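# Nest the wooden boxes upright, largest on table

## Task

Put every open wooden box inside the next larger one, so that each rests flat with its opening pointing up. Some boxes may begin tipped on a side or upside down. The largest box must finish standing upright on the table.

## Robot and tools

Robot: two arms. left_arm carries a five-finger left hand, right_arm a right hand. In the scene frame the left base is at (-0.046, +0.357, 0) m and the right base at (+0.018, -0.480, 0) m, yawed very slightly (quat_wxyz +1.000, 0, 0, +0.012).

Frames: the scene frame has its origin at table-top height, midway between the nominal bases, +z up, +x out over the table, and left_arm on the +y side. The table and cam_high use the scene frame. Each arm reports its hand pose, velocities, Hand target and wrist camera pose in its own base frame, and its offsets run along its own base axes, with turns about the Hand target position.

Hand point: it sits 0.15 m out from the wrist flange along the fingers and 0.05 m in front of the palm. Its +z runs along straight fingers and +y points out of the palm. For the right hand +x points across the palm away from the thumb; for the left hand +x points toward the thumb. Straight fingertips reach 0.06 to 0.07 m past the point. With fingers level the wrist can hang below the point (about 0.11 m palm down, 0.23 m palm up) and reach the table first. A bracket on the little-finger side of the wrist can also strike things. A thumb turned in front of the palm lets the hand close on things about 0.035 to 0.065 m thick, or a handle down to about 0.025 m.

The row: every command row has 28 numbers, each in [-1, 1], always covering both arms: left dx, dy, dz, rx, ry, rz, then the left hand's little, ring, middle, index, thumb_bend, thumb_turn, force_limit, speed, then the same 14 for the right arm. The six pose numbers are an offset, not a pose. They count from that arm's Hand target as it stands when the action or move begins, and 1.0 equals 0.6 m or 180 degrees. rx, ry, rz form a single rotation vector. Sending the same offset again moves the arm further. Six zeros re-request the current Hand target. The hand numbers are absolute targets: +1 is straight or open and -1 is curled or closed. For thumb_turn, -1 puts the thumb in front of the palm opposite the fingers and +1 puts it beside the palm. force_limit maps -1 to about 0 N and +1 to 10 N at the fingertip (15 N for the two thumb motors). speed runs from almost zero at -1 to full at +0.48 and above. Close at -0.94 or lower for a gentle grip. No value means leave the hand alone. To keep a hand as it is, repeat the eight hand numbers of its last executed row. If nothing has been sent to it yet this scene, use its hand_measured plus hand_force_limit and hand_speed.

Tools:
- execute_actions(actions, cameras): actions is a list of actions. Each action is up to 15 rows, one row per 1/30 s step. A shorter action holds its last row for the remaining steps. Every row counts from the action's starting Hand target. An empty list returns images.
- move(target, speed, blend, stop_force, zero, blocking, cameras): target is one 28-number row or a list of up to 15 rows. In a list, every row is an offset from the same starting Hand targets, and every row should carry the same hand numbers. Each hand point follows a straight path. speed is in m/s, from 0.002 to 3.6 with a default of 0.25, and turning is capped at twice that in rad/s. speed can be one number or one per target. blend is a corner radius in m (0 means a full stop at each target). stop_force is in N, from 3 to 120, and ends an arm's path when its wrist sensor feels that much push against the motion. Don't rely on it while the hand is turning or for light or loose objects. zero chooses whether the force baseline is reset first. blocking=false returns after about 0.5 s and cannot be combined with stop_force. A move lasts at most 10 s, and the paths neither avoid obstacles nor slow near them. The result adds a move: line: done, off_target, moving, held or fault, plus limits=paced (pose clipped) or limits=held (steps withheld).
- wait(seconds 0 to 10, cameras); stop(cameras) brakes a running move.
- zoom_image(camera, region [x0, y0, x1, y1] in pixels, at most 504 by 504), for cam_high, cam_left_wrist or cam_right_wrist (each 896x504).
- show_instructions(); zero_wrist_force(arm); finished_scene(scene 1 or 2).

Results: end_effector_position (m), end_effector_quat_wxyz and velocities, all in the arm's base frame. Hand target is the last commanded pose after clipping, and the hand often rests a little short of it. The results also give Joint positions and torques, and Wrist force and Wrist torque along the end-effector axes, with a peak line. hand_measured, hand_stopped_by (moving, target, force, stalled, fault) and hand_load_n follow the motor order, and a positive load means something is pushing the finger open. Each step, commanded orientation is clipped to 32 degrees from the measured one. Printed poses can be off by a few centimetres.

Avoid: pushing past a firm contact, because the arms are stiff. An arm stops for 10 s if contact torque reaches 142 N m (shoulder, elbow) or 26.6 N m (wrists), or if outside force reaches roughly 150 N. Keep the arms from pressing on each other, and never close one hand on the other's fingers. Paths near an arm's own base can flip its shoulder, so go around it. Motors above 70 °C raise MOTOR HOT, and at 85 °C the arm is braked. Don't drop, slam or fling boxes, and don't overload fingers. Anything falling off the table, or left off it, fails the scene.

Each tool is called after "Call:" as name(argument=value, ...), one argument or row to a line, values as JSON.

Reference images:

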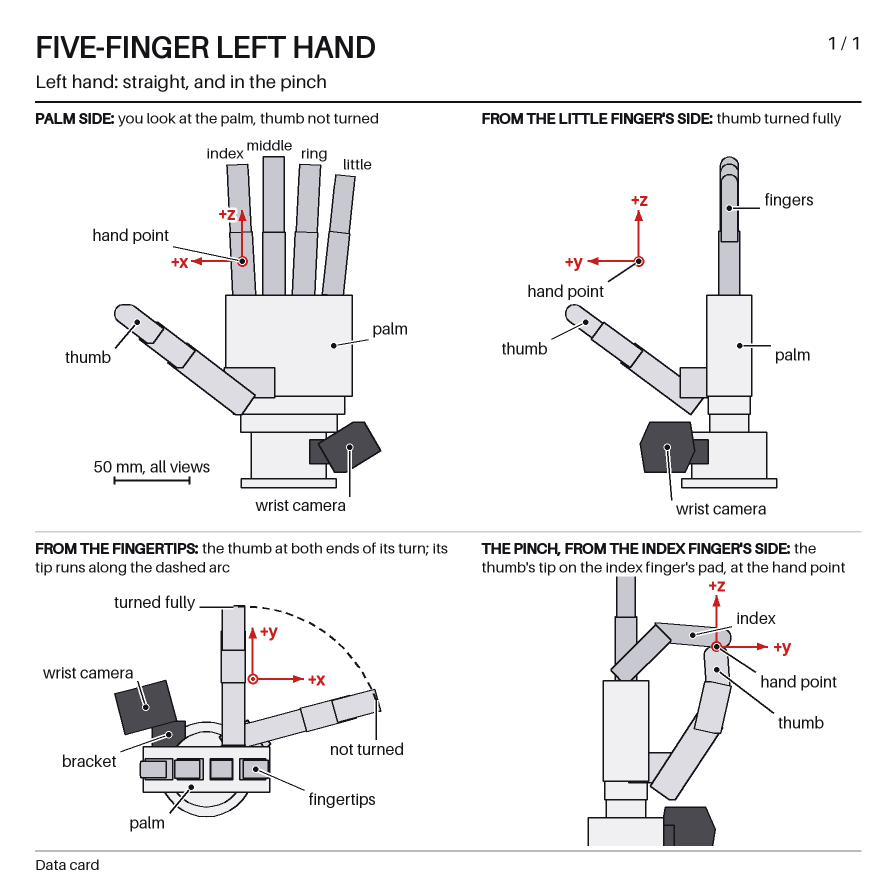

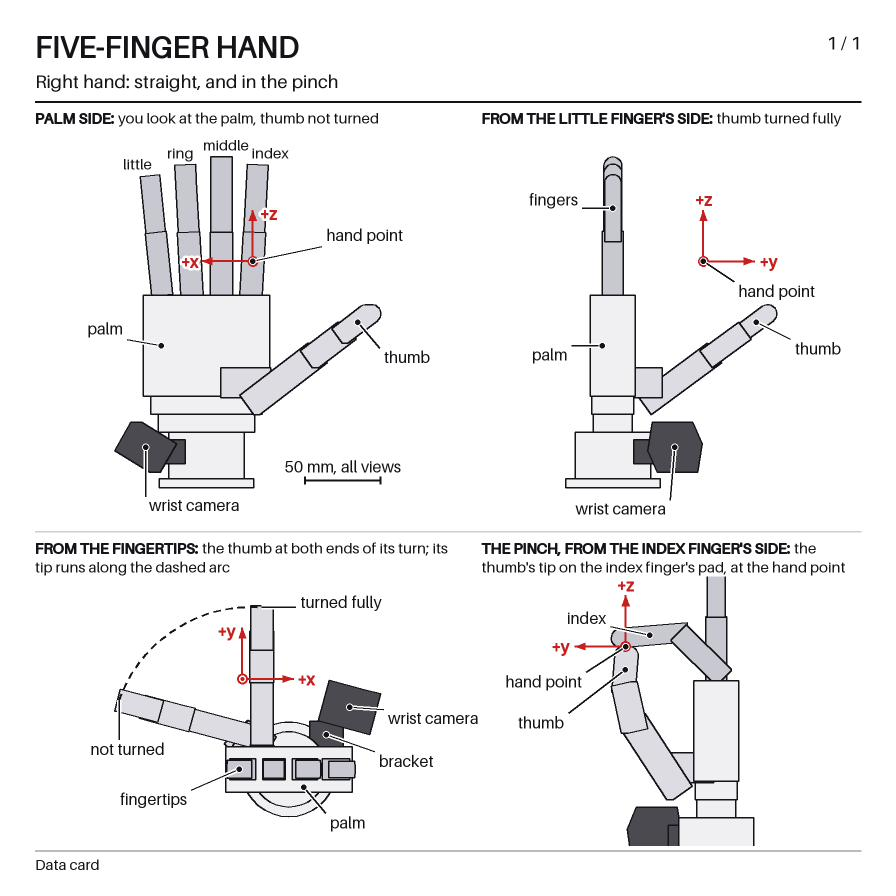

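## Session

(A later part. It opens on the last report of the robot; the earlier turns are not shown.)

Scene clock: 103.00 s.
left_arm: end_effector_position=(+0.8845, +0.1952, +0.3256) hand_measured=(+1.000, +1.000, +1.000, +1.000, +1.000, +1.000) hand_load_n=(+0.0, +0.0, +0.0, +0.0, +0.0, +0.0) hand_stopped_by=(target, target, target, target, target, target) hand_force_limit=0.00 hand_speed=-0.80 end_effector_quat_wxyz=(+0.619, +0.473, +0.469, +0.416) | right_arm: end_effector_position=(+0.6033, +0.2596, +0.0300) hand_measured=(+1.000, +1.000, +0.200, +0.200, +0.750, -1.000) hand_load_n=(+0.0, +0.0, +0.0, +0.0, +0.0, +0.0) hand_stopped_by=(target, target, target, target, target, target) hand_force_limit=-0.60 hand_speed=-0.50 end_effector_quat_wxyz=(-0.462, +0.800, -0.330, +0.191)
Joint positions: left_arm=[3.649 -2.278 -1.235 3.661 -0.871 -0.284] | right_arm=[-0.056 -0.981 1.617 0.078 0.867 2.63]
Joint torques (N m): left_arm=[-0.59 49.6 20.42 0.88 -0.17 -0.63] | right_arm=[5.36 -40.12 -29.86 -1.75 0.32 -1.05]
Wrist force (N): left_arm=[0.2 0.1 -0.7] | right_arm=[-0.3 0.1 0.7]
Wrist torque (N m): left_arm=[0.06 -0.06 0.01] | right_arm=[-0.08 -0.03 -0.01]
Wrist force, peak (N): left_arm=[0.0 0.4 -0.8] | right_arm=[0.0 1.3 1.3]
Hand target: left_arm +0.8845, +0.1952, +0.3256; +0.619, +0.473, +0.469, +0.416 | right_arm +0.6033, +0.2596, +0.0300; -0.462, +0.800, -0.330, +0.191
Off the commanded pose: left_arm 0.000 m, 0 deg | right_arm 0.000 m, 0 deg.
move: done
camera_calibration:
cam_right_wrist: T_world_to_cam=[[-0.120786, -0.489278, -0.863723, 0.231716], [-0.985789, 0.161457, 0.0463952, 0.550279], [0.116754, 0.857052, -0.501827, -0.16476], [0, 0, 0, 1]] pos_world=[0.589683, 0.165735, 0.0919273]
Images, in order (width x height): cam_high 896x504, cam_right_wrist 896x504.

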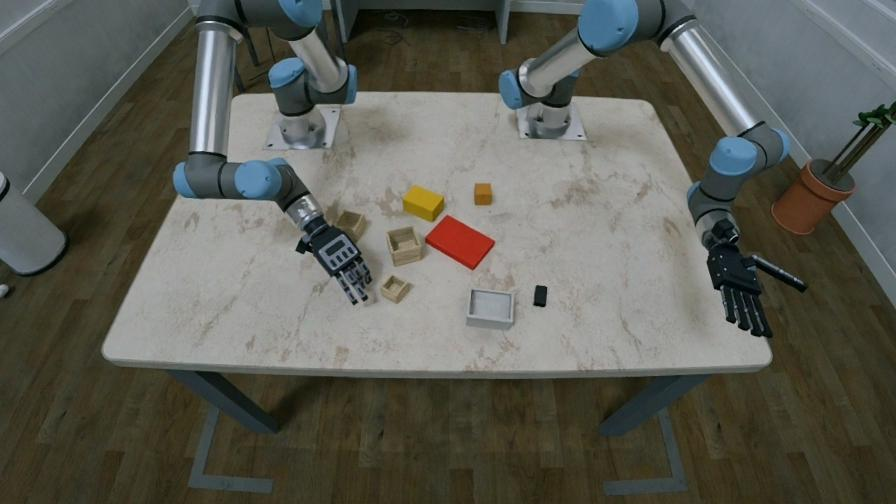

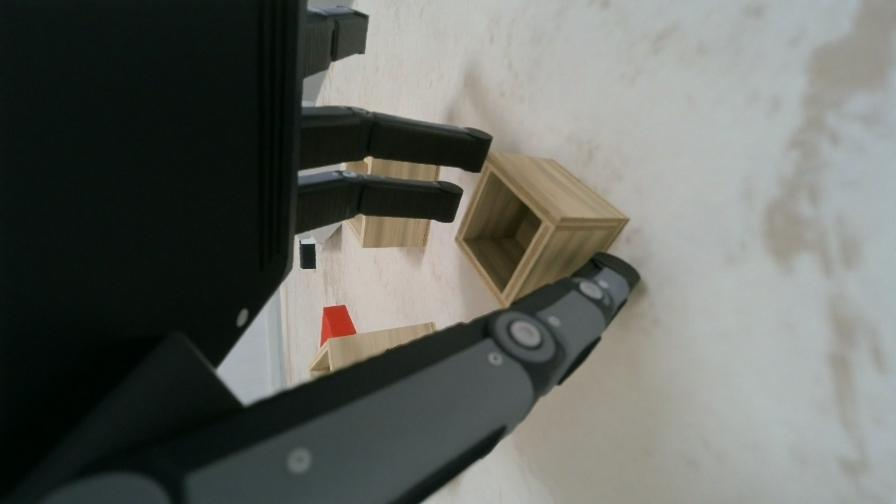

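Call:
move(
  target=[
    [0,0,0,0,0,0,1,1,1,1,1,1,0,-0.8,0.0015,-0.0013,-0.002,0,0,-0.0278,1,1,0.2,0.2,0.75,-1,-0.6,-0.5],
    [0,0,0,0,0,0,1,1,1,1,1,1,0,-0.8,0.0015,-0.0013,-0.002,0,0,-0.0278,1,1,-0.3,-0.3,0.4,-1,-0.7,-0.93],
  ],
  speed=0.1,
  cameras=["cam_high","cam_right_wrist"],
)

Call:
zoom_image(
  camera="cam_right_wrist",
  region=[380, 60, 700, 340],
)

Scene clock: 106.77 s.
left_arm: end_effector_position=(+0.8845, +0.1952, +0.3256) hand_measured=(+1.000, +1.000, +1.000, +1.000, +1.000, +1.000) hand_load_n=(+0.0, +0.0, +0.0, +0.0, +0.0, +0.0) hand_stopped_by=(target, target, target, target, target, target) hand_force_limit=0.00 hand_speed=-0.80 end_effector_quat_wxyz=(+0.619, +0.473, +0.469, +0.416) | right_arm: end_effector_position=(+0.6042, +0.2588, +0.0288) hand_measured=(+1.000, +1.000, -0.036, -0.068, +0.630, -1.000) hand_load_n=(+0.0, +0.0, +1.5, +4.0, +4.5, +0.0) hand_stopped_by=(target, target, force, force, force, target) hand_force_limit=-0.70 hand_speed=-0.93 end_effector_quat_wxyz=(-0.453, +0.785, -0.365, +0.211)
Joint positions: left_arm=[3.649 -2.278 -1.235 3.661 -0.871 -0.284] | right_arm=[-0.038 -1.01 1.662 0.01 0.949 2.715]
Joint torques (N m): left_arm=[-1.21 49.85 20.03 0.73 -0.11 -0.67] | right_arm=[-11.86 -31.83 -29.88 1.43 1.23 2.09]
Wrist force (N): left_arm=[0.2 0.3 -0.5] | right_arm=[-0.6 -1.8 -0.1]
Wrist torque (N m): left_arm=[0.08 -0.06 0.00] | right_arm=[-0.14 -0.04 0.17]
Wrist force, peak (N): left_arm=[0.3 0.4 -0.7] | right_arm=[-0.6 -2.0 -0.1]
Hand target: left_arm +0.8845, +0.1952, +0.3256; +0.619, +0.473, +0.469, +0.416 | right_arm +0.6042, +0.2588, +0.0288; -0.453, +0.785, -0.365, +0.211
Off the commanded pose: left_arm 0.000 m, 0 deg | right_arm 0.000 m, 0 deg.
move: done
camera_calibration:
cam_right_wrist: T_world_to_cam=[[-0.163014, -0.476895, -0.863711, 0.252706], [-0.967952, 0.246808, 0.0464136, 0.518469], [0.191036, 0.843597, -0.501845, -0.206186], [0, 0, 0, 1]] pos_world=[0.582437, 0.16649, 0.0907273]
Images, in order (width x height): cam_high 896x504, cam_right_wrist 896x504.

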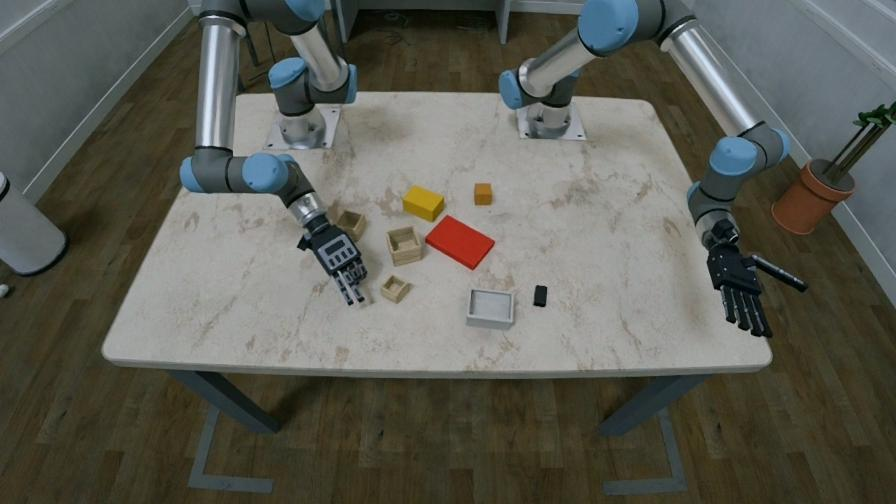

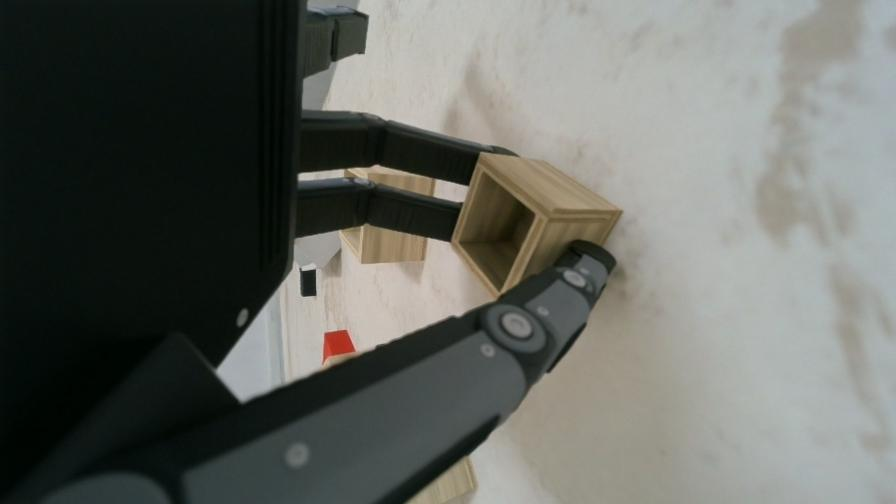

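Scaled by 1.575 from the camera's 896x504 image, which has a finer 1280x720 frame.

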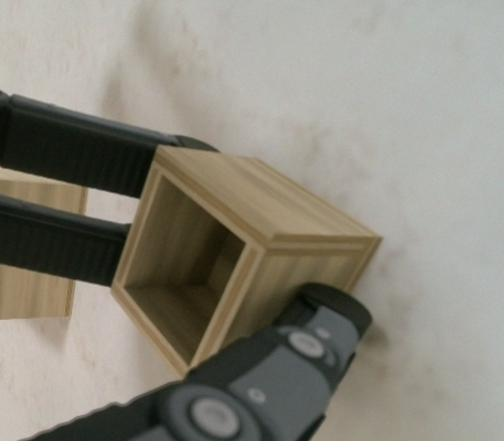

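Call:
move(
  target=[0,0,0,0,0,0,1,1,1,1,1,1,0,-0.8,0,0,0.15,0,0,0,1,1,-0.3,-0.3,0.4,-1,-0.7,-0.93],
  speed=0.12,
  cameras=["cam_high","cam_right_wrist"],
)

Call:
zoom_image(
  camera="cam_high",
  region=[310, 200, 430, 320],
)

Call:
zoom_image(
  camera="cam_right_wrist",
  region=[380, 60, 700, 340],
)

Scene clock: 109.10 s.
left_arm: end_effector_position=(+0.8845, +0.1952, +0.3256) hand_measured=(+1.000, +1.000, +1.000, +1.000, +1.000, +1.000) hand_load_n=(+0.0, +0.0, +0.0, +0.0, +0.0, +0.0) hand_stopped_by=(target, target, target, target, target, target) hand_force_limit=0.00 hand_speed=-0.80 end_effector_quat_wxyz=(+0.619, +0.473, +0.469, +0.416) | right_arm: end_effector_position=(+0.6043, +0.2588, +0.1188) hand_measured=(+1.000, +1.000, -0.036, -0.068, +0.630, -1.000) hand_load_n=(+0.0, +0.0, +1.5, +3.0, +5.0, -0.5) hand_stopped_by=(target, target, force, force, force, target) hand_force_limit=-0.70 hand_speed=-0.93 end_effector_quat_wxyz=(-0.453, +0.785, -0.365, +0.211)
Joint positions: left_arm=[3.649 -2.278 -1.235 3.661 -0.871 -0.284] | right_arm=[-0.038 -1.121 1.572 0.211 0.949 2.715]
Joint torques (N m): left_arm=[0.45 50.06 20.94 0.88 -0.26 -0.81] | right_arm=[5.4 -36.09 -3.65 0.86 -0.87 -2.2]
Wrist force (N): left_arm=[0.1 0.1 -0.8] | right_arm=[-0.1 0.2 1.0]
Wrist torque (N m): left_arm=[0.07 -0.04 0.00] | right_arm=[-0.08 -0.05 0.19]
Wrist force, peak (N): left_arm=[0.4 0.0 -0.9] | right_arm=[-0.5 -2.0 0.0]
Hand target: left_arm +0.8845, +0.1952, +0.3256; +0.619, +0.473, +0.469, +0.416 | right_arm +0.6042, +0.2588, +0.1188; -0.453, +0.785, -0.365, +0.211
Off the commanded pose: left_arm 0.000 m, 0 deg | right_arm 0.000 m, 0 deg.
move: done
camera_calibration:
cam_right_wrist: T_world_to_cam=[[-0.162756, -0.47693, -0.863741, 0.330317], [-0.967958, 0.246846, 0.0460934, 0.514444], [0.191227, 0.843567, -0.501824, -0.161149], [0, 0, 0, 1]] pos_world=[0.582537, 0.16649, 0.180727]
Images, in order (width x height): cam_high 896x504, cam_right_wrist 896x504.

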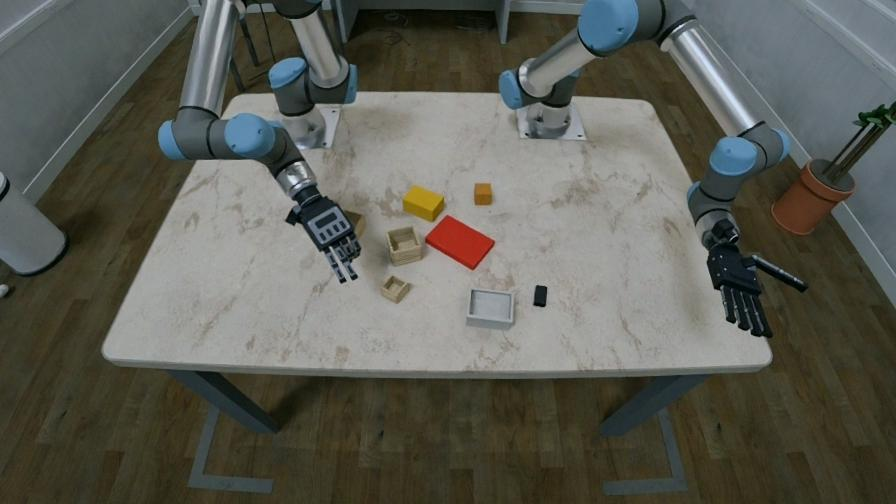

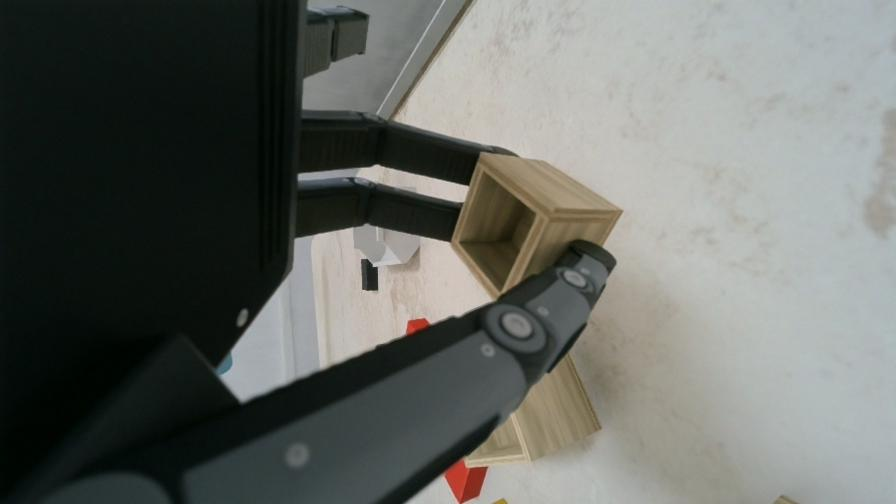

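Scaled by 4.200 from the camera's 896x504 image, which has a finer 1280x720 frame.

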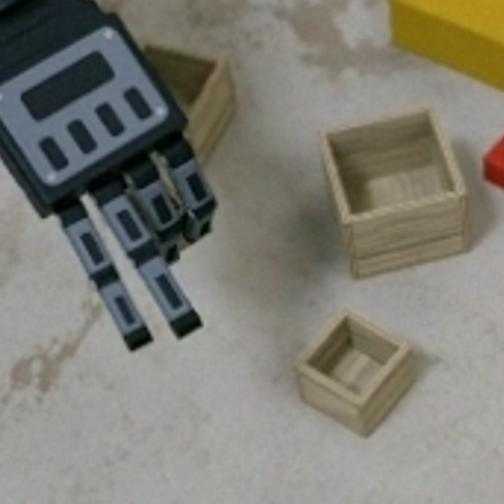

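Scaled by 1.575 from the camera's 896x504 image, which has a finer 1280x720 frame.

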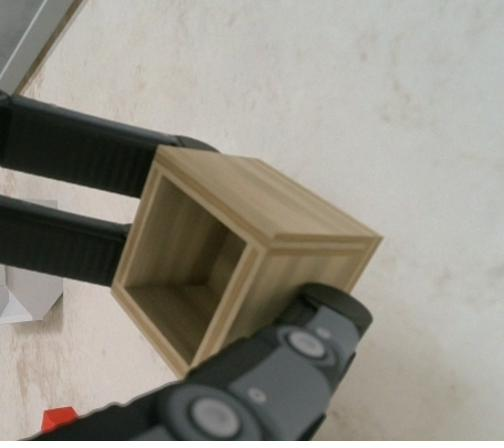

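Call:
move(
  target=[0,0,0,0,0,0,1,1,1,1,1,1,0,-0.8,0.0673,0.17,-0.0567,0,0,0.0861,1,1,-0.3,-0.3,0.4,-1,-0.7,-0.93],
  speed=0.15,
  cameras=["cam_high","cam_right_wrist"],
)

Call:
zoom_image(
  camera="cam_right_wrist",
  region=[380, 60, 700, 340],
)

Call:
zoom_image(
  camera="cam_high",
  region=[340, 220, 440, 320],
)

Scene clock: 113.97 s.
left_arm: end_effector_position=(+0.8845, +0.1952, +0.3256) hand_measured=(+1.000, +1.000, +1.000, +1.000, +1.000, +1.000) hand_load_n=(+0.0, +0.0, +0.0, +0.0, +0.0, +0.0) hand_stopped_by=(target, target, target, target, target, target) hand_force_limit=0.00 hand_speed=-0.80 end_effector_quat_wxyz=(+0.619, +0.473, +0.469, +0.416) | right_arm: end_effector_position=(+0.6445, +0.3608, +0.0848) hand_measured=(+1.000, +1.000, -0.036, -0.068, +0.630, -1.000) hand_load_n=(+0.0, +0.0, +1.5, +3.0, +5.0, -0.5) hand_stopped_by=(target, target, force, force, force, target) hand_force_limit=-0.70 hand_speed=-0.93 end_effector_quat_wxyz=(-0.478, +0.827, -0.256, +0.148)
Joint positions: left_arm=[3.649 -2.278 -1.235 3.661 -0.871 -0.284] | right_arm=[0.098 -0.845 1.222 0.354 0.846 2.604]
Joint torques (N m): left_arm=[-0.99 49.97 21.33 0.79 -0.26 -0.86] | right_arm=[-8.2 -44.24 -21.49 -0.84 1.09 1.98]
Wrist force (N): left_arm=[0.1 0.0 -0.5] | right_arm=[-0.2 0.1 0.6]
Wrist torque (N m): left_arm=[0.02 -0.03 0.00] | right_arm=[-0.06 -0.05 -0.04]
Wrist force, peak (N): left_arm=[0.4 0.1 -0.8] | right_arm=[-0.3 -0.1 2.0]
Hand target: left_arm +0.8845, +0.1952, +0.3256; +0.619, +0.473, +0.469, +0.416 | right_arm +0.6446, +0.3608, +0.0848; -0.478, +0.827, -0.256, +0.148
Off the commanded pose: left_arm 0.000 m, 0 deg | right_arm 0.000 m, 0 deg.
move: done
camera_calibration:
cam_right_wrist: T_world_to_cam=[[-0.0296168, -0.50309, -0.863727, 0.27981], [-0.998708, -0.0207964, 0.0463584, 0.646154], [-0.0412849, 0.863984, -0.501824, -0.129522], [0, 0, 0, 1]] pos_world=[0.64826, 0.266112, 0.146727]
Images, in order (width x height): cam_high 896x504, cam_right_wrist 896x504.

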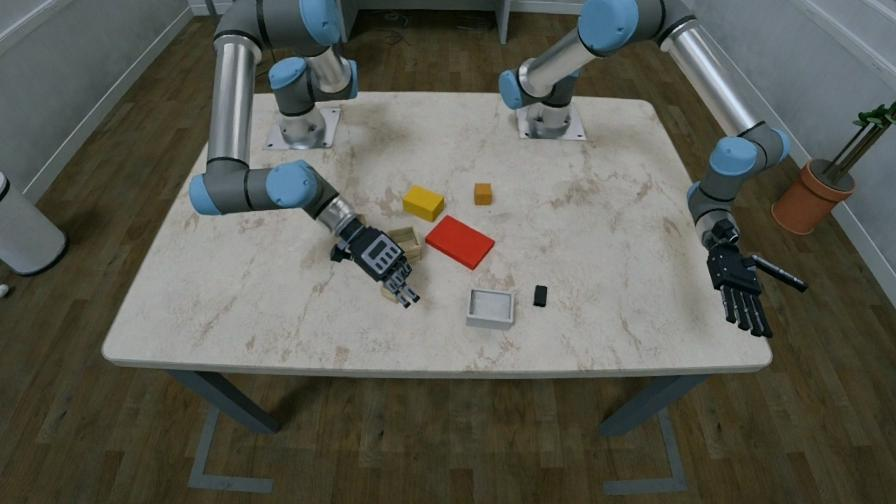

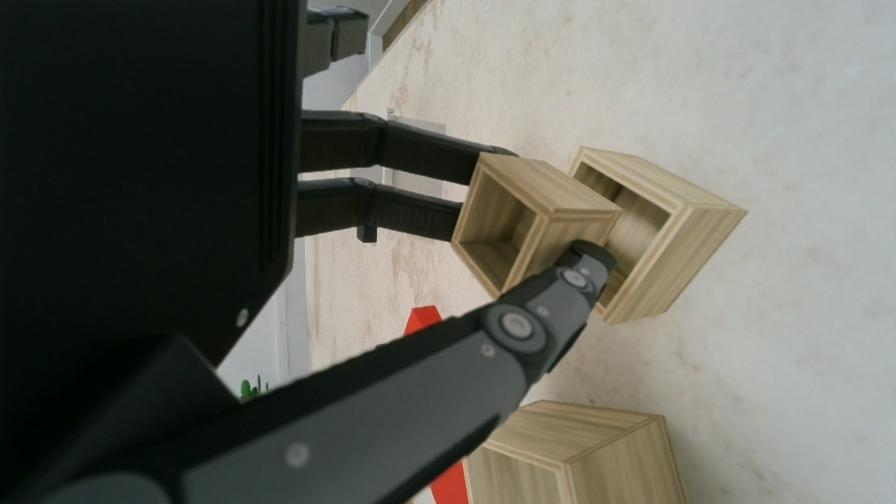

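Scaled by 1.575 from the camera's 896x504 image, which has a finer 1280x720 frame.

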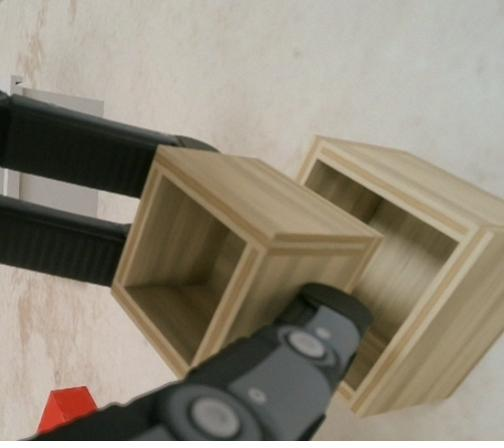

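Scaled by 5.040 from the camera's 896x504 image, which has a finer 1280x720 frame.

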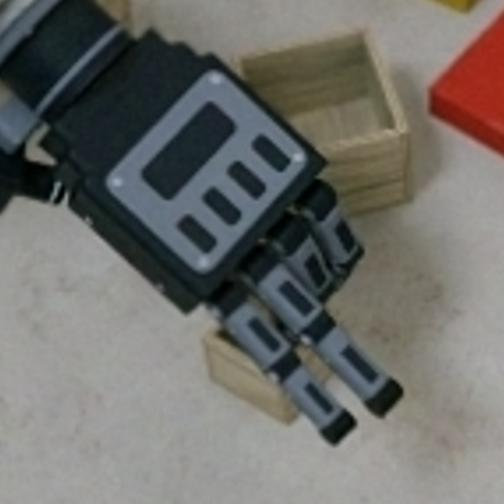

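Call:
zoom_image(
  camera="cam_right_wrist",
  region=[440, 130, 640, 330],
)

Call:
zoom_image(
  camera="cam_right_wrist",
  region=[560, 130, 760, 330],
)

Scaled by 2.520 from the camera's 896x504 image, which has a finer 1280x720 frame.

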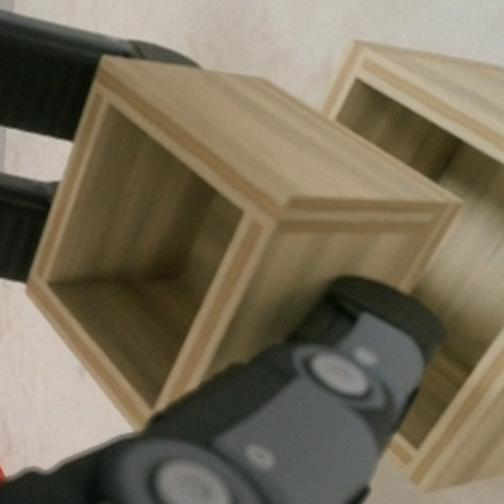

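Scaled by 2.520 from the camera's 896x504 image, which has a finer 1280x720 frame.

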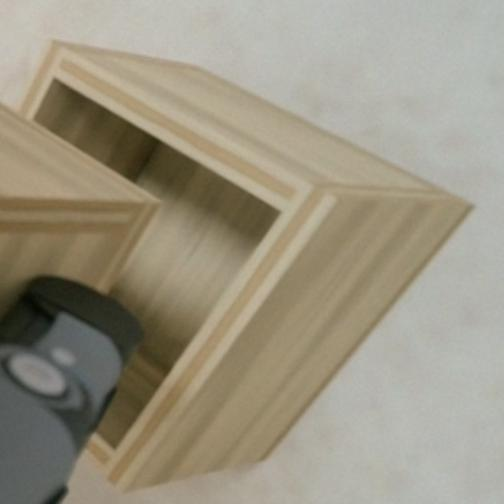

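Call:
move(
  target=[0,0,0,0,0,0,1,1,1,1,1,1,0,-0.8,-0.005,-0.0022,-0.0233,0,0,0.003,1,1,-0.3,-0.3,0.4,-1,-0.7,-0.93],
  speed=0.06,
  stop_force=4,
  cameras=["cam_high","cam_right_wrist"],
)

Call:
zoom_image(
  camera="cam_right_wrist",
  region=[440, 120, 690, 340],
)

Scene clock: 118.77 s.
left_arm: end_effector_position=(+0.8845, +0.1952, +0.3256) hand_measured=(+1.000, +1.000, +1.000, +1.000, +1.000, +1.000) hand_load_n=(+0.0, +0.0, +0.0, +0.0, +0.0, +0.0) hand_stopped_by=(target, target, target, target, target, target) hand_force_limit=0.00 hand_speed=-0.80 end_effector_quat_wxyz=(+0.619, +0.473, +0.469, +0.416) | right_arm: end_effector_position=(+0.6416, +0.3594, +0.0708) hand_measured=(+1.000, +1.000, -0.036, -0.068, +0.630, -1.000) hand_load_n=(+0.0, +0.0, +1.5, +3.0, +5.0, -0.5) hand_stopped_by=(target, target, force, force, force, target) hand_force_limit=-0.70 hand_speed=-0.93 end_effector_quat_wxyz=(-0.478, +0.828, -0.252, +0.146)
Joint positions: left_arm=[3.649 -2.278 -1.235 3.661 -0.871 -0.284] | right_arm=[0.095 -0.835 1.243 0.33 0.836 2.593]
Joint torques (N m): left_arm=[-0.97 50.18 20.81 0.91 -0.32 -0.89] | right_arm=[8.09 -60.63 -32.71 2.98 1.54 2.16]
Wrist force (N): left_arm=[-0.1 0.0 -0.7] | right_arm=[0.1 0.1 0.7]
Wrist torque (N m): left_arm=[0.04 -0.01 -0.01] | right_arm=[-0.06 -0.11 0.12]
Wrist force, peak (N): left_arm=[0.3 0.6 -0.7] | right_arm=[0.1 0.7 1.0]
Hand target: left_arm +0.8845, +0.1952, +0.3256; +0.619, +0.473, +0.469, +0.416 | right_arm +0.6416, +0.3595, +0.0708; -0.478, +0.828, -0.252, +0.146
Off the commanded pose: left_arm 0.000 m, 0 deg | right_arm 0.000 m, 0 deg.
move: done
camera_calibration:
cam_right_wrist: T_world_to_cam=[[-0.0249295, -0.503357, -0.863719, 0.264044], [-0.998466, -0.0301821, 0.0464082, 0.646995], [-0.0494287, 0.863552, -0.501832, -0.130137], [0, 0, 0, 1]] pos_world=[0.646153, 0.264816, 0.132727]
Images, in order (width x height): cam_high 896x504, cam_right_wrist 896x504.

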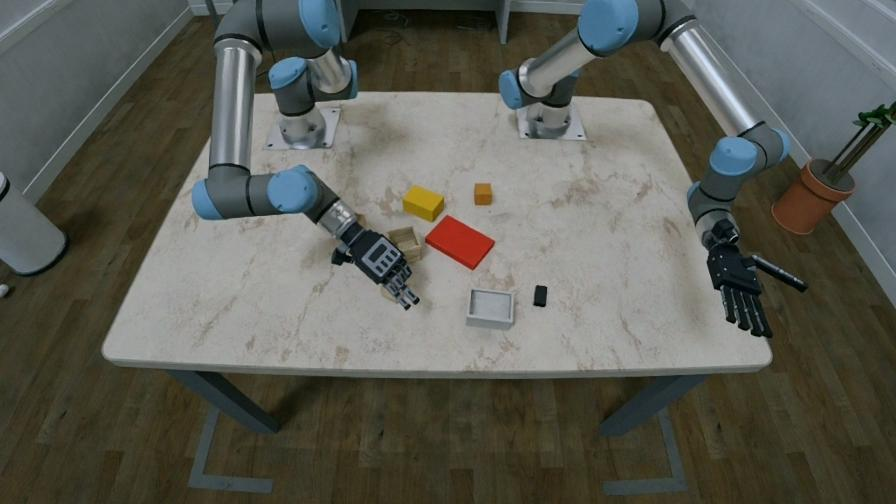

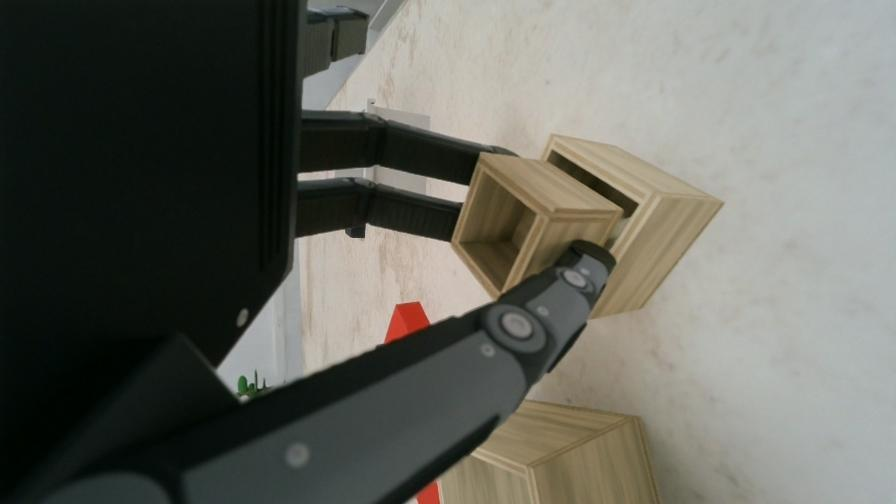

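Scaled by 2.016 from the camera's 896x504 image, which has a finer 1280x720 frame.

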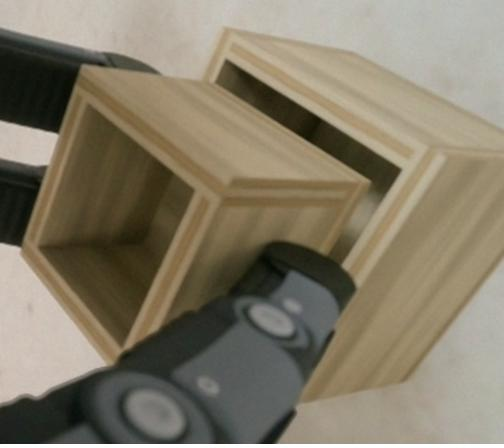

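Call:
move(
  target=[0,0,0,0,0,0,1,1,1,1,1,1,0,-0.8,0.0008,-0.0006,-0.0225,0,0,0,1,1,-0.3,-0.3,0.4,-1,-0.7,-0.93],
  speed=0.03,
  stop_force=3,
  cameras=["cam_high","cam_right_wrist"],
)

Call:
zoom_image(
  camera="cam_right_wrist",
  region=[440, 120, 690, 340],
)

Scene clock: 122.83 s.
left_arm: end_effector_position=(+0.8845, +0.1952, +0.3256) hand_measured=(+1.000, +1.000, +1.000, +1.000, +1.000, +1.000) hand_load_n=(+0.0, +0.0, +0.0, +0.0, +0.0, +0.0) hand_stopped_by=(target, target, target, target, target, target) hand_force_limit=0.00 hand_speed=-0.80 end_effector_quat_wxyz=(+0.619, +0.473, +0.469, +0.416) | right_arm: end_effector_position=(+0.6420, +0.3592, +0.0594) hand_measured=(+1.000, +1.000, -0.036, -0.068, +0.630, -1.000) hand_load_n=(+0.0, +0.0, +2.0, +3.5, +4.0, +0.0) hand_stopped_by=(target, target, force, force, force, target) hand_force_limit=-0.70 hand_speed=-0.93 end_effector_quat_wxyz=(-0.478, +0.828, -0.252, +0.146)
Joint positions: left_arm=[3.649 -2.278 -1.235 3.661 -0.871 -0.284] | right_arm=[0.094 -0.822 1.253 0.309 0.836 2.592]
Joint torques (N m): left_arm=[-0.04 49.64 21.87 0.72 -0.31 -0.87] | right_arm=[10.92 -59.68 -31.6 -1.5 1.72 1.59]
Wrist force (N): left_arm=[0.3 0.1 -0.9] | right_arm=[0.1 -1.3 0.1]
Wrist torque (N m): left_arm=[0.06 -0.07 0.01] | right_arm=[-0.11 -0.11 0.15]
Wrist force, peak (N): left_arm=[0.3 0.1 -0.9] | right_arm=[-1.0 -15.2 -12.5]
Hand target: left_arm +0.8845, +0.1952, +0.3256; +0.619, +0.473, +0.469, +0.416 | right_arm +0.6420, +0.3592, +0.0594; -0.478, +0.828, -0.252, +0.146 (not the last commanded pose)
Off the commanded pose: left_arm 0.000 m, 0 deg | right_arm 0.002 m, 0 deg.
move: contact (right_arm)
camera_calibration:
cam_right_wrist: T_world_to_cam=[[-0.0248758, -0.503399, -0.863696, 0.25403], [-0.998468, -0.0302113, 0.0463658, 0.647928], [-0.0494339, 0.863526, -0.501876, -0.135563], [0, 0, 0, 1]] pos_world=[0.646553, 0.264516, 0.121327]
Images, in order (width x height): cam_high 896x504, cam_right_wrist 896x504.

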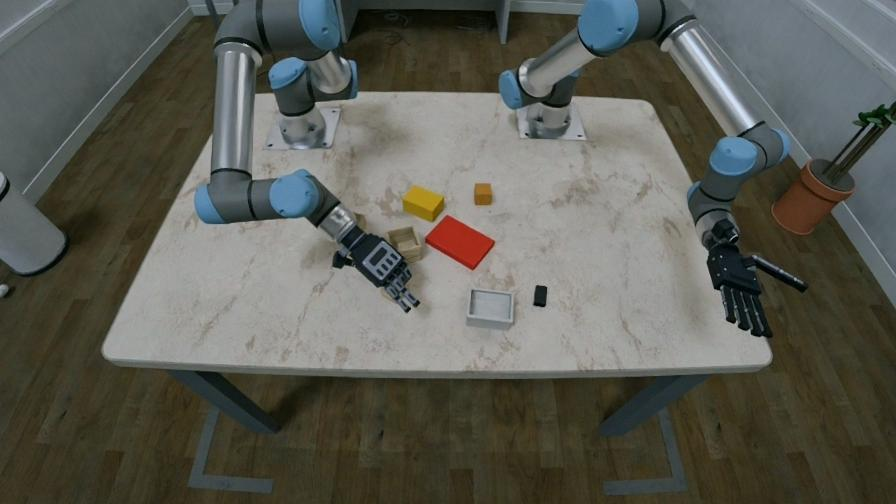

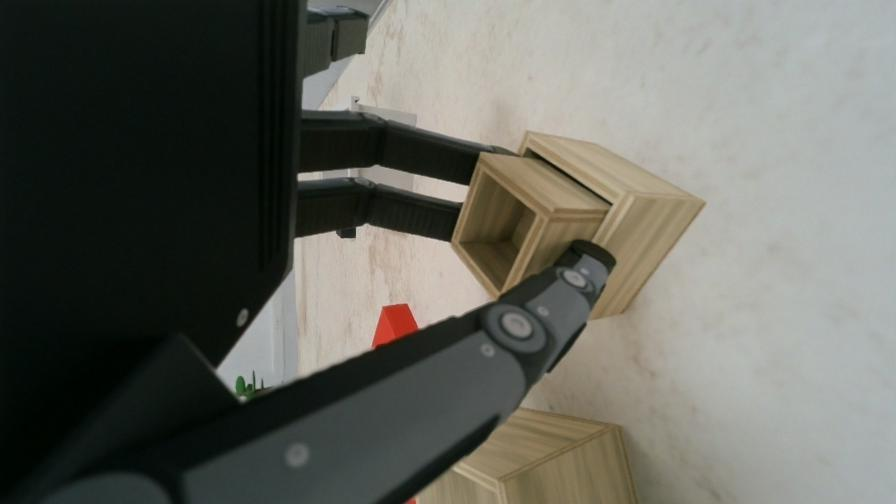

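Scaled by 2.016 from the camera's 896x504 image, which has a finer 1280x720 frame.

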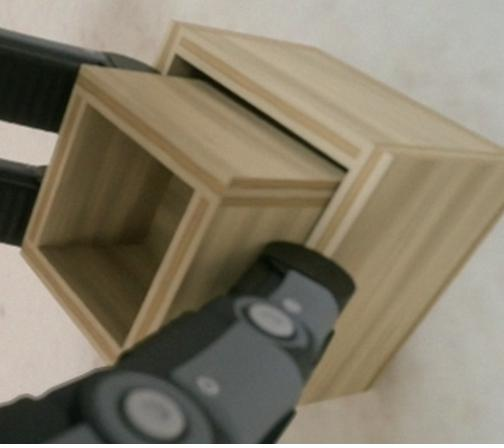

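Call:
move(
  target=[0,0,0,0,0,0,1,1,1,1,1,1,0,-0.8,0,0,0,0,0,0,1,1,0.2,0.2,0.8,-1,-0.7,-0.75],
  cameras=["cam_high","cam_right_wrist"],
)

Call:
zoom_image(
  camera="cam_right_wrist",
  region=[440, 120, 690, 340],
)

Scene clock: 126.37 s.
left_arm: end_effector_position=(+0.8845, +0.1952, +0.3256) hand_measured=(+1.000, +1.000, +1.000, +1.000, +1.000, +1.000) hand_load_n=(+0.0, +0.0, +0.0, +0.0, +0.0, +0.0) hand_stopped_by=(target, target, target, target, target, target) hand_force_limit=0.00 hand_speed=-0.80 end_effector_quat_wxyz=(+0.619, +0.473, +0.469, +0.416) | right_arm: end_effector_position=(+0.6420, +0.3592, +0.0596) hand_measured=(+1.000, +1.000, +0.200, +0.200, +0.798, -1.000) hand_load_n=(+0.0, +0.0, +0.0, +0.0, -5.5, -1.5) hand_stopped_by=(target, target, target, target, target, target) hand_force_limit=-0.70 hand_speed=-0.75 end_effector_quat_wxyz=(-0.479, +0.828, -0.252, +0.146)
Joint positions: left_arm=[3.649 -2.278 -1.235 3.661 -0.871 -0.284] | right_arm=[0.094 -0.822 1.252 0.309 0.836 2.592]
Joint torques (N m): left_arm=[-1.44 49.04 20.55 0.64 -0.07 -0.78] | right_arm=[9.53 -23.09 -14.64 -0.09 1.42 1.07]
Wrist force (N): left_arm=[0.3 0.4 -0.6] | right_arm=[-1.8 -31.3 -24.5]
Wrist torque (N m): left_arm=[0.08 -0.07 0.01] | right_arm=[-2.08 0.26 -0.24]
Wrist force, peak (N): left_arm=[0.2 0.3 -0.9] | right_arm=[-1.8 -31.6 -24.5]
Hand target: left_arm +0.8845, +0.1952, +0.3256; +0.619, +0.473, +0.469, +0.416 | right_arm +0.6420, +0.3592, +0.0594; -0.478, +0.828, -0.252, +0.146
Off the commanded pose: left_arm 0.000 m, 0 deg | right_arm 0.000 m, 0 deg.
move: done
camera_calibration:
cam_right_wrist: T_world_to_cam=[[-0.0246204, -0.503344, -0.863736, 0.254031], [-0.998479, -0.0302542, 0.0460918, 0.648071], [-0.0493316, 0.863557, -0.501833, -0.135537], [0, 0, 0, 1]] pos_world=[0.646653, 0.264516, 0.121527]
Images, in order (width x height): cam_high 896x504, cam_right_wrist 896x504.

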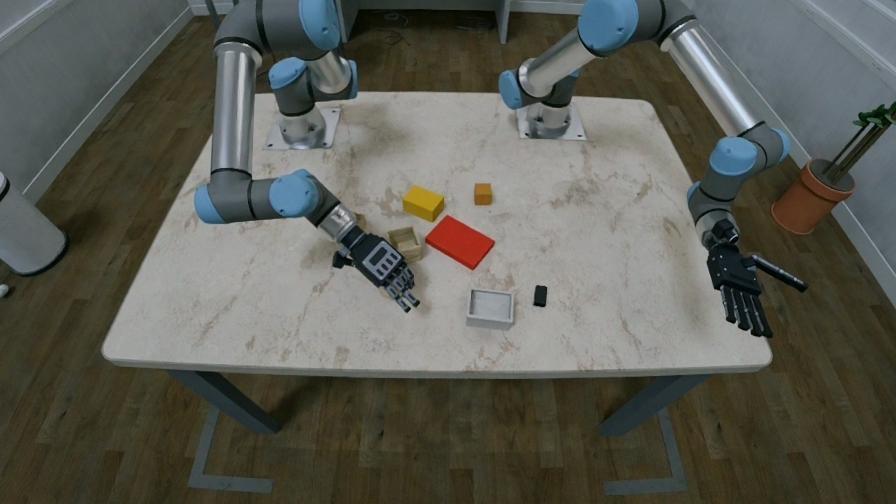

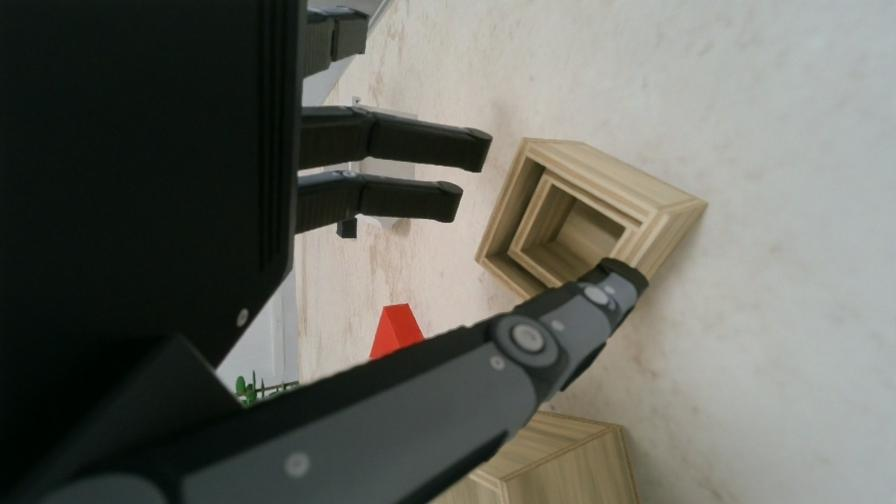

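Scaled by 2.016 from the camera's 896x504 image, which has a finer 1280x720 frame.

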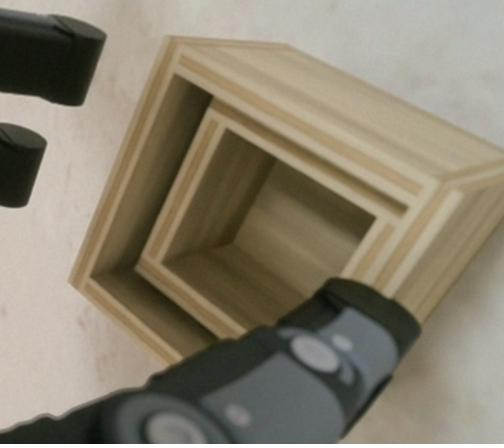

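Call:
move(
  target=[0,0,0,0,0,0,1,1,1,1,1,1,0,-0.8,0,0,0.1,0,0,0,1,1,0.2,0.2,0.8,-1,-0.7,-0.75],
  speed=0.08,
  cameras=["cam_high","cam_right_wrist"],
)

Call:
zoom_image(
  camera="cam_right_wrist",
  region=[480, 100, 780, 340],
)

Scene clock: 129.67 s.
left_arm: end_effector_position=(+0.8845, +0.1952, +0.3256) hand_measured=(+1.000, +1.000, +1.000, +1.000, +1.000, +1.000) hand_load_n=(+0.0, +0.0, +0.0, +0.0, +0.0, +0.0) hand_stopped_by=(target, target, target, target, target, target) hand_force_limit=0.00 hand_speed=-0.80 end_effector_quat_wxyz=(+0.619, +0.473, +0.469, +0.416) | right_arm: end_effector_position=(+0.6421, +0.3592, +0.1196) hand_measured=(+1.000, +1.000, +0.200, +0.200, +0.798, -1.000) hand_load_n=(+0.0, +0.0, +0.0, +0.0, +0.0, +0.0) hand_stopped_by=(target, target, target, target, target, target) hand_force_limit=-0.70 hand_speed=-0.75 end_effector_quat_wxyz=(-0.479, +0.828, -0.252, +0.146)
Joint positions: left_arm=[3.649 -2.278 -1.235 3.661 -0.871 -0.284] | right_arm=[0.094 -0.877 1.184 0.431 0.836 2.592]
Joint torques (N m): left_arm=[-1.08 49.88 21.27 0.64 -0.17 -0.84] | right_arm=[9.18 -41.11 -6.54 -1.43 0.7 -2.03]
Wrist force (N): left_arm=[0.1 0.0 -0.6] | right_arm=[-0.1 0.2 0.5]
Wrist torque (N m): left_arm=[0.04 -0.04 0.01] | right_arm=[-0.03 -0.05 0.14]
Wrist force, peak (N): left_arm=[0.3 0.2 -0.9] | right_arm=[-1.7 -32.7 -25.4]
Hand target: left_arm +0.8845, +0.1952, +0.3256; +0.619, +0.473, +0.469, +0.416 | right_arm +0.6420, +0.3592, +0.1194; -0.478, +0.828, -0.252, +0.146
Off the commanded pose: left_arm 0.000 m, 0 deg | right_arm 0.000 m, 0 deg.
move: done
camera_calibration:
cam_right_wrist: T_world_to_cam=[[-0.0247571, -0.503348, -0.863729, 0.305857], [-0.998476, -0.0301842, 0.0462096, 0.645268], [-0.0493304, 0.863556, -0.501834, -0.105478], [0, 0, 0, 1]] pos_world=[0.646653, 0.264516, 0.181427]
Images, in order (width x height): cam_high 896x504, cam_right_wrist 896x504.

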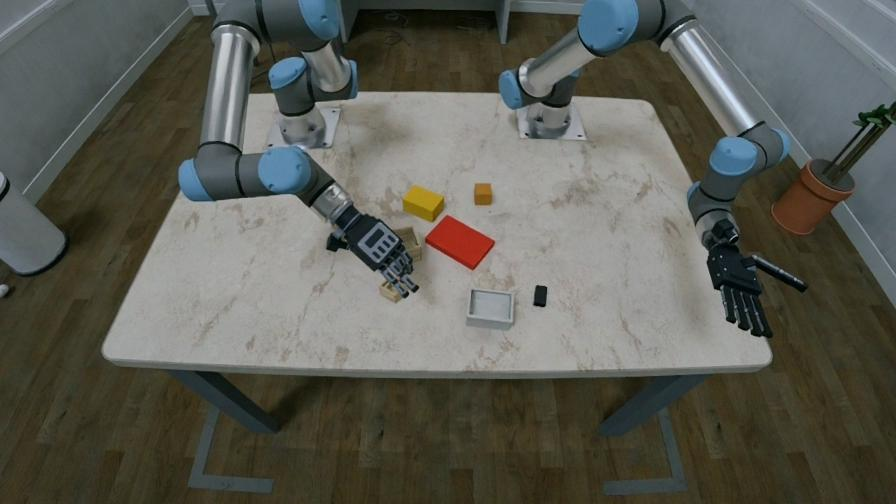

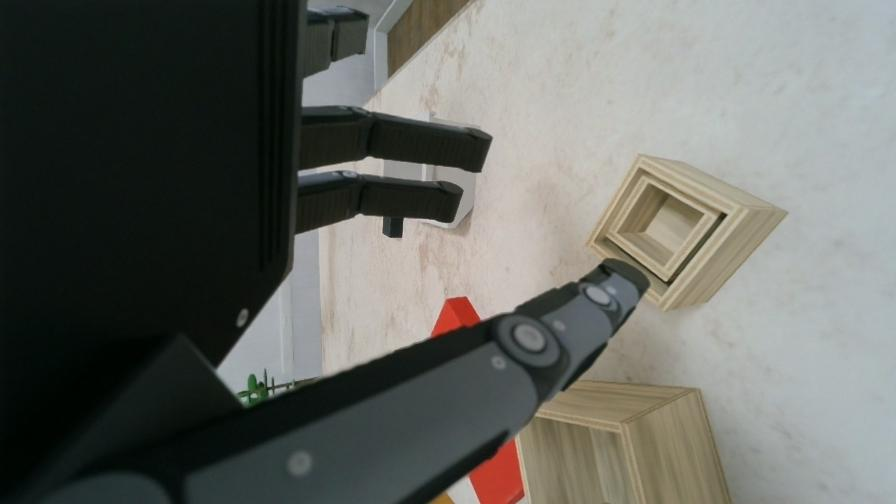

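Scaled by 1.680 from the camera's 896x504 image, which has a finer 1280x720 frame.

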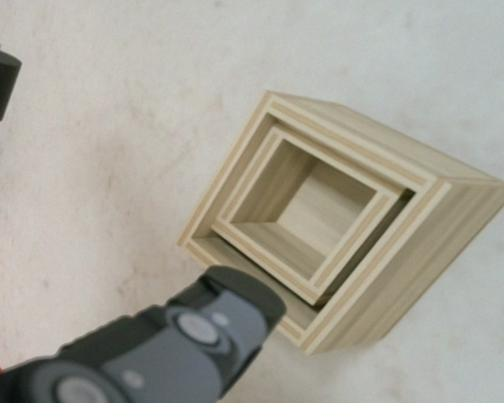

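Call:
move(
  target=[0,0,0,0,0,0,1,1,1,1,1,1,0,-0.8,-0.003,-0.0027,-0.1265,0,0,-0.006,1,1,0.32,0.32,0.92,-1,-0.7,-0.6],
  speed=0.1,
  stop_force=6,
  cameras=["cam_right_wrist"],
)

Call:
zoom_image(
  camera="cam_right_wrist",
  region=[420, 80, 720, 340],
)

Scene clock: 134.10 s.
left_arm: end_effector_position=(+0.8845, +0.1952, +0.3256) hand_measured=(+1.000, +1.000, +1.000, +1.000, +1.000, +1.000) hand_load_n=(+0.0, +0.0, +0.0, +0.0, +0.0, +0.0) hand_stopped_by=(target, target, target, target, target, target) hand_force_limit=0.00 hand_speed=-0.80 end_effector_quat_wxyz=(+0.619, +0.473, +0.469, +0.416) | right_arm: end_effector_position=(+0.6402, +0.3576, +0.0435) hand_measured=(+1.000, +1.000, +0.320, +0.320, +0.920, -1.000) hand_load_n=(+0.0, +0.0, +0.0, +0.0, +0.0, +0.0) hand_stopped_by=(target, target, target, target, target, target) hand_force_limit=-0.70 hand_speed=-0.60 end_effector_quat_wxyz=(-0.477, +0.826, -0.260, +0.150)
Joint positions: left_arm=[3.649 -2.278 -1.235 3.661 -0.871 -0.284] | right_arm=[0.095 -0.819 1.289 0.257 0.85 2.61]
Joint torques (N m): left_arm=[-0.29 50.74 21.94 0.52 -0.24 -1.06] | right_arm=[8.05 -61.29 -31.54 -1.77 -3.13 -2.26]
Wrist force (N): left_arm=[0.2 0.1 -0.7] | right_arm=[0.1 0.2 0.7]
Wrist torque (N m): left_arm=[0.06 -0.05 0.01] | right_arm=[-0.05 -0.10 0.02]
Wrist force, peak (N): left_arm=[0.4 -0.1 -0.9] | right_arm=[-0.1 1.2 1.3]
Hand target: left_arm +0.8845, +0.1952, +0.3256; +0.619, +0.473, +0.469, +0.416 | right_arm +0.6402, +0.3576, +0.0435; -0.477, +0.826, -0.260, +0.150
Off the commanded pose: left_arm 0.000 m, 0 deg | right_arm 0.000 m, 0 deg.
move: done
camera_calibration:
cam_right_wrist: T_world_to_cam=[[-0.0343476, -0.502838, -0.863698, 0.245292], [-0.998857, -0.011476, 0.0464038, 0.640355], [-0.0332454, 0.864305, -0.501869, -0.152861], [0, 0, 0, 1]] pos_world=[0.642966, 0.262809, 0.105427]
Images, in order (width x height): cam_right_wrist 896x504.

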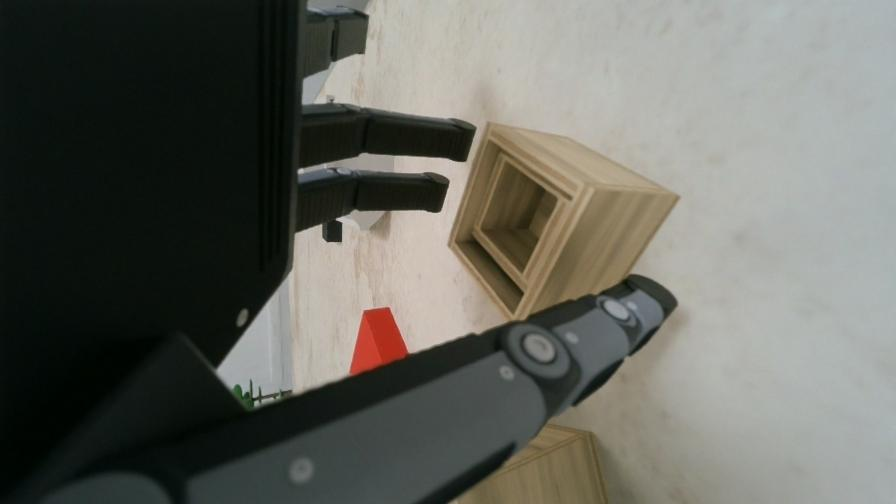

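Scaled by 1.680 from the camera's 896x504 image, which has a finer 1280x720 frame.

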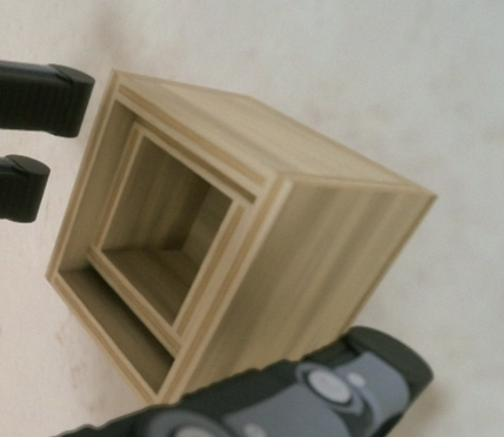

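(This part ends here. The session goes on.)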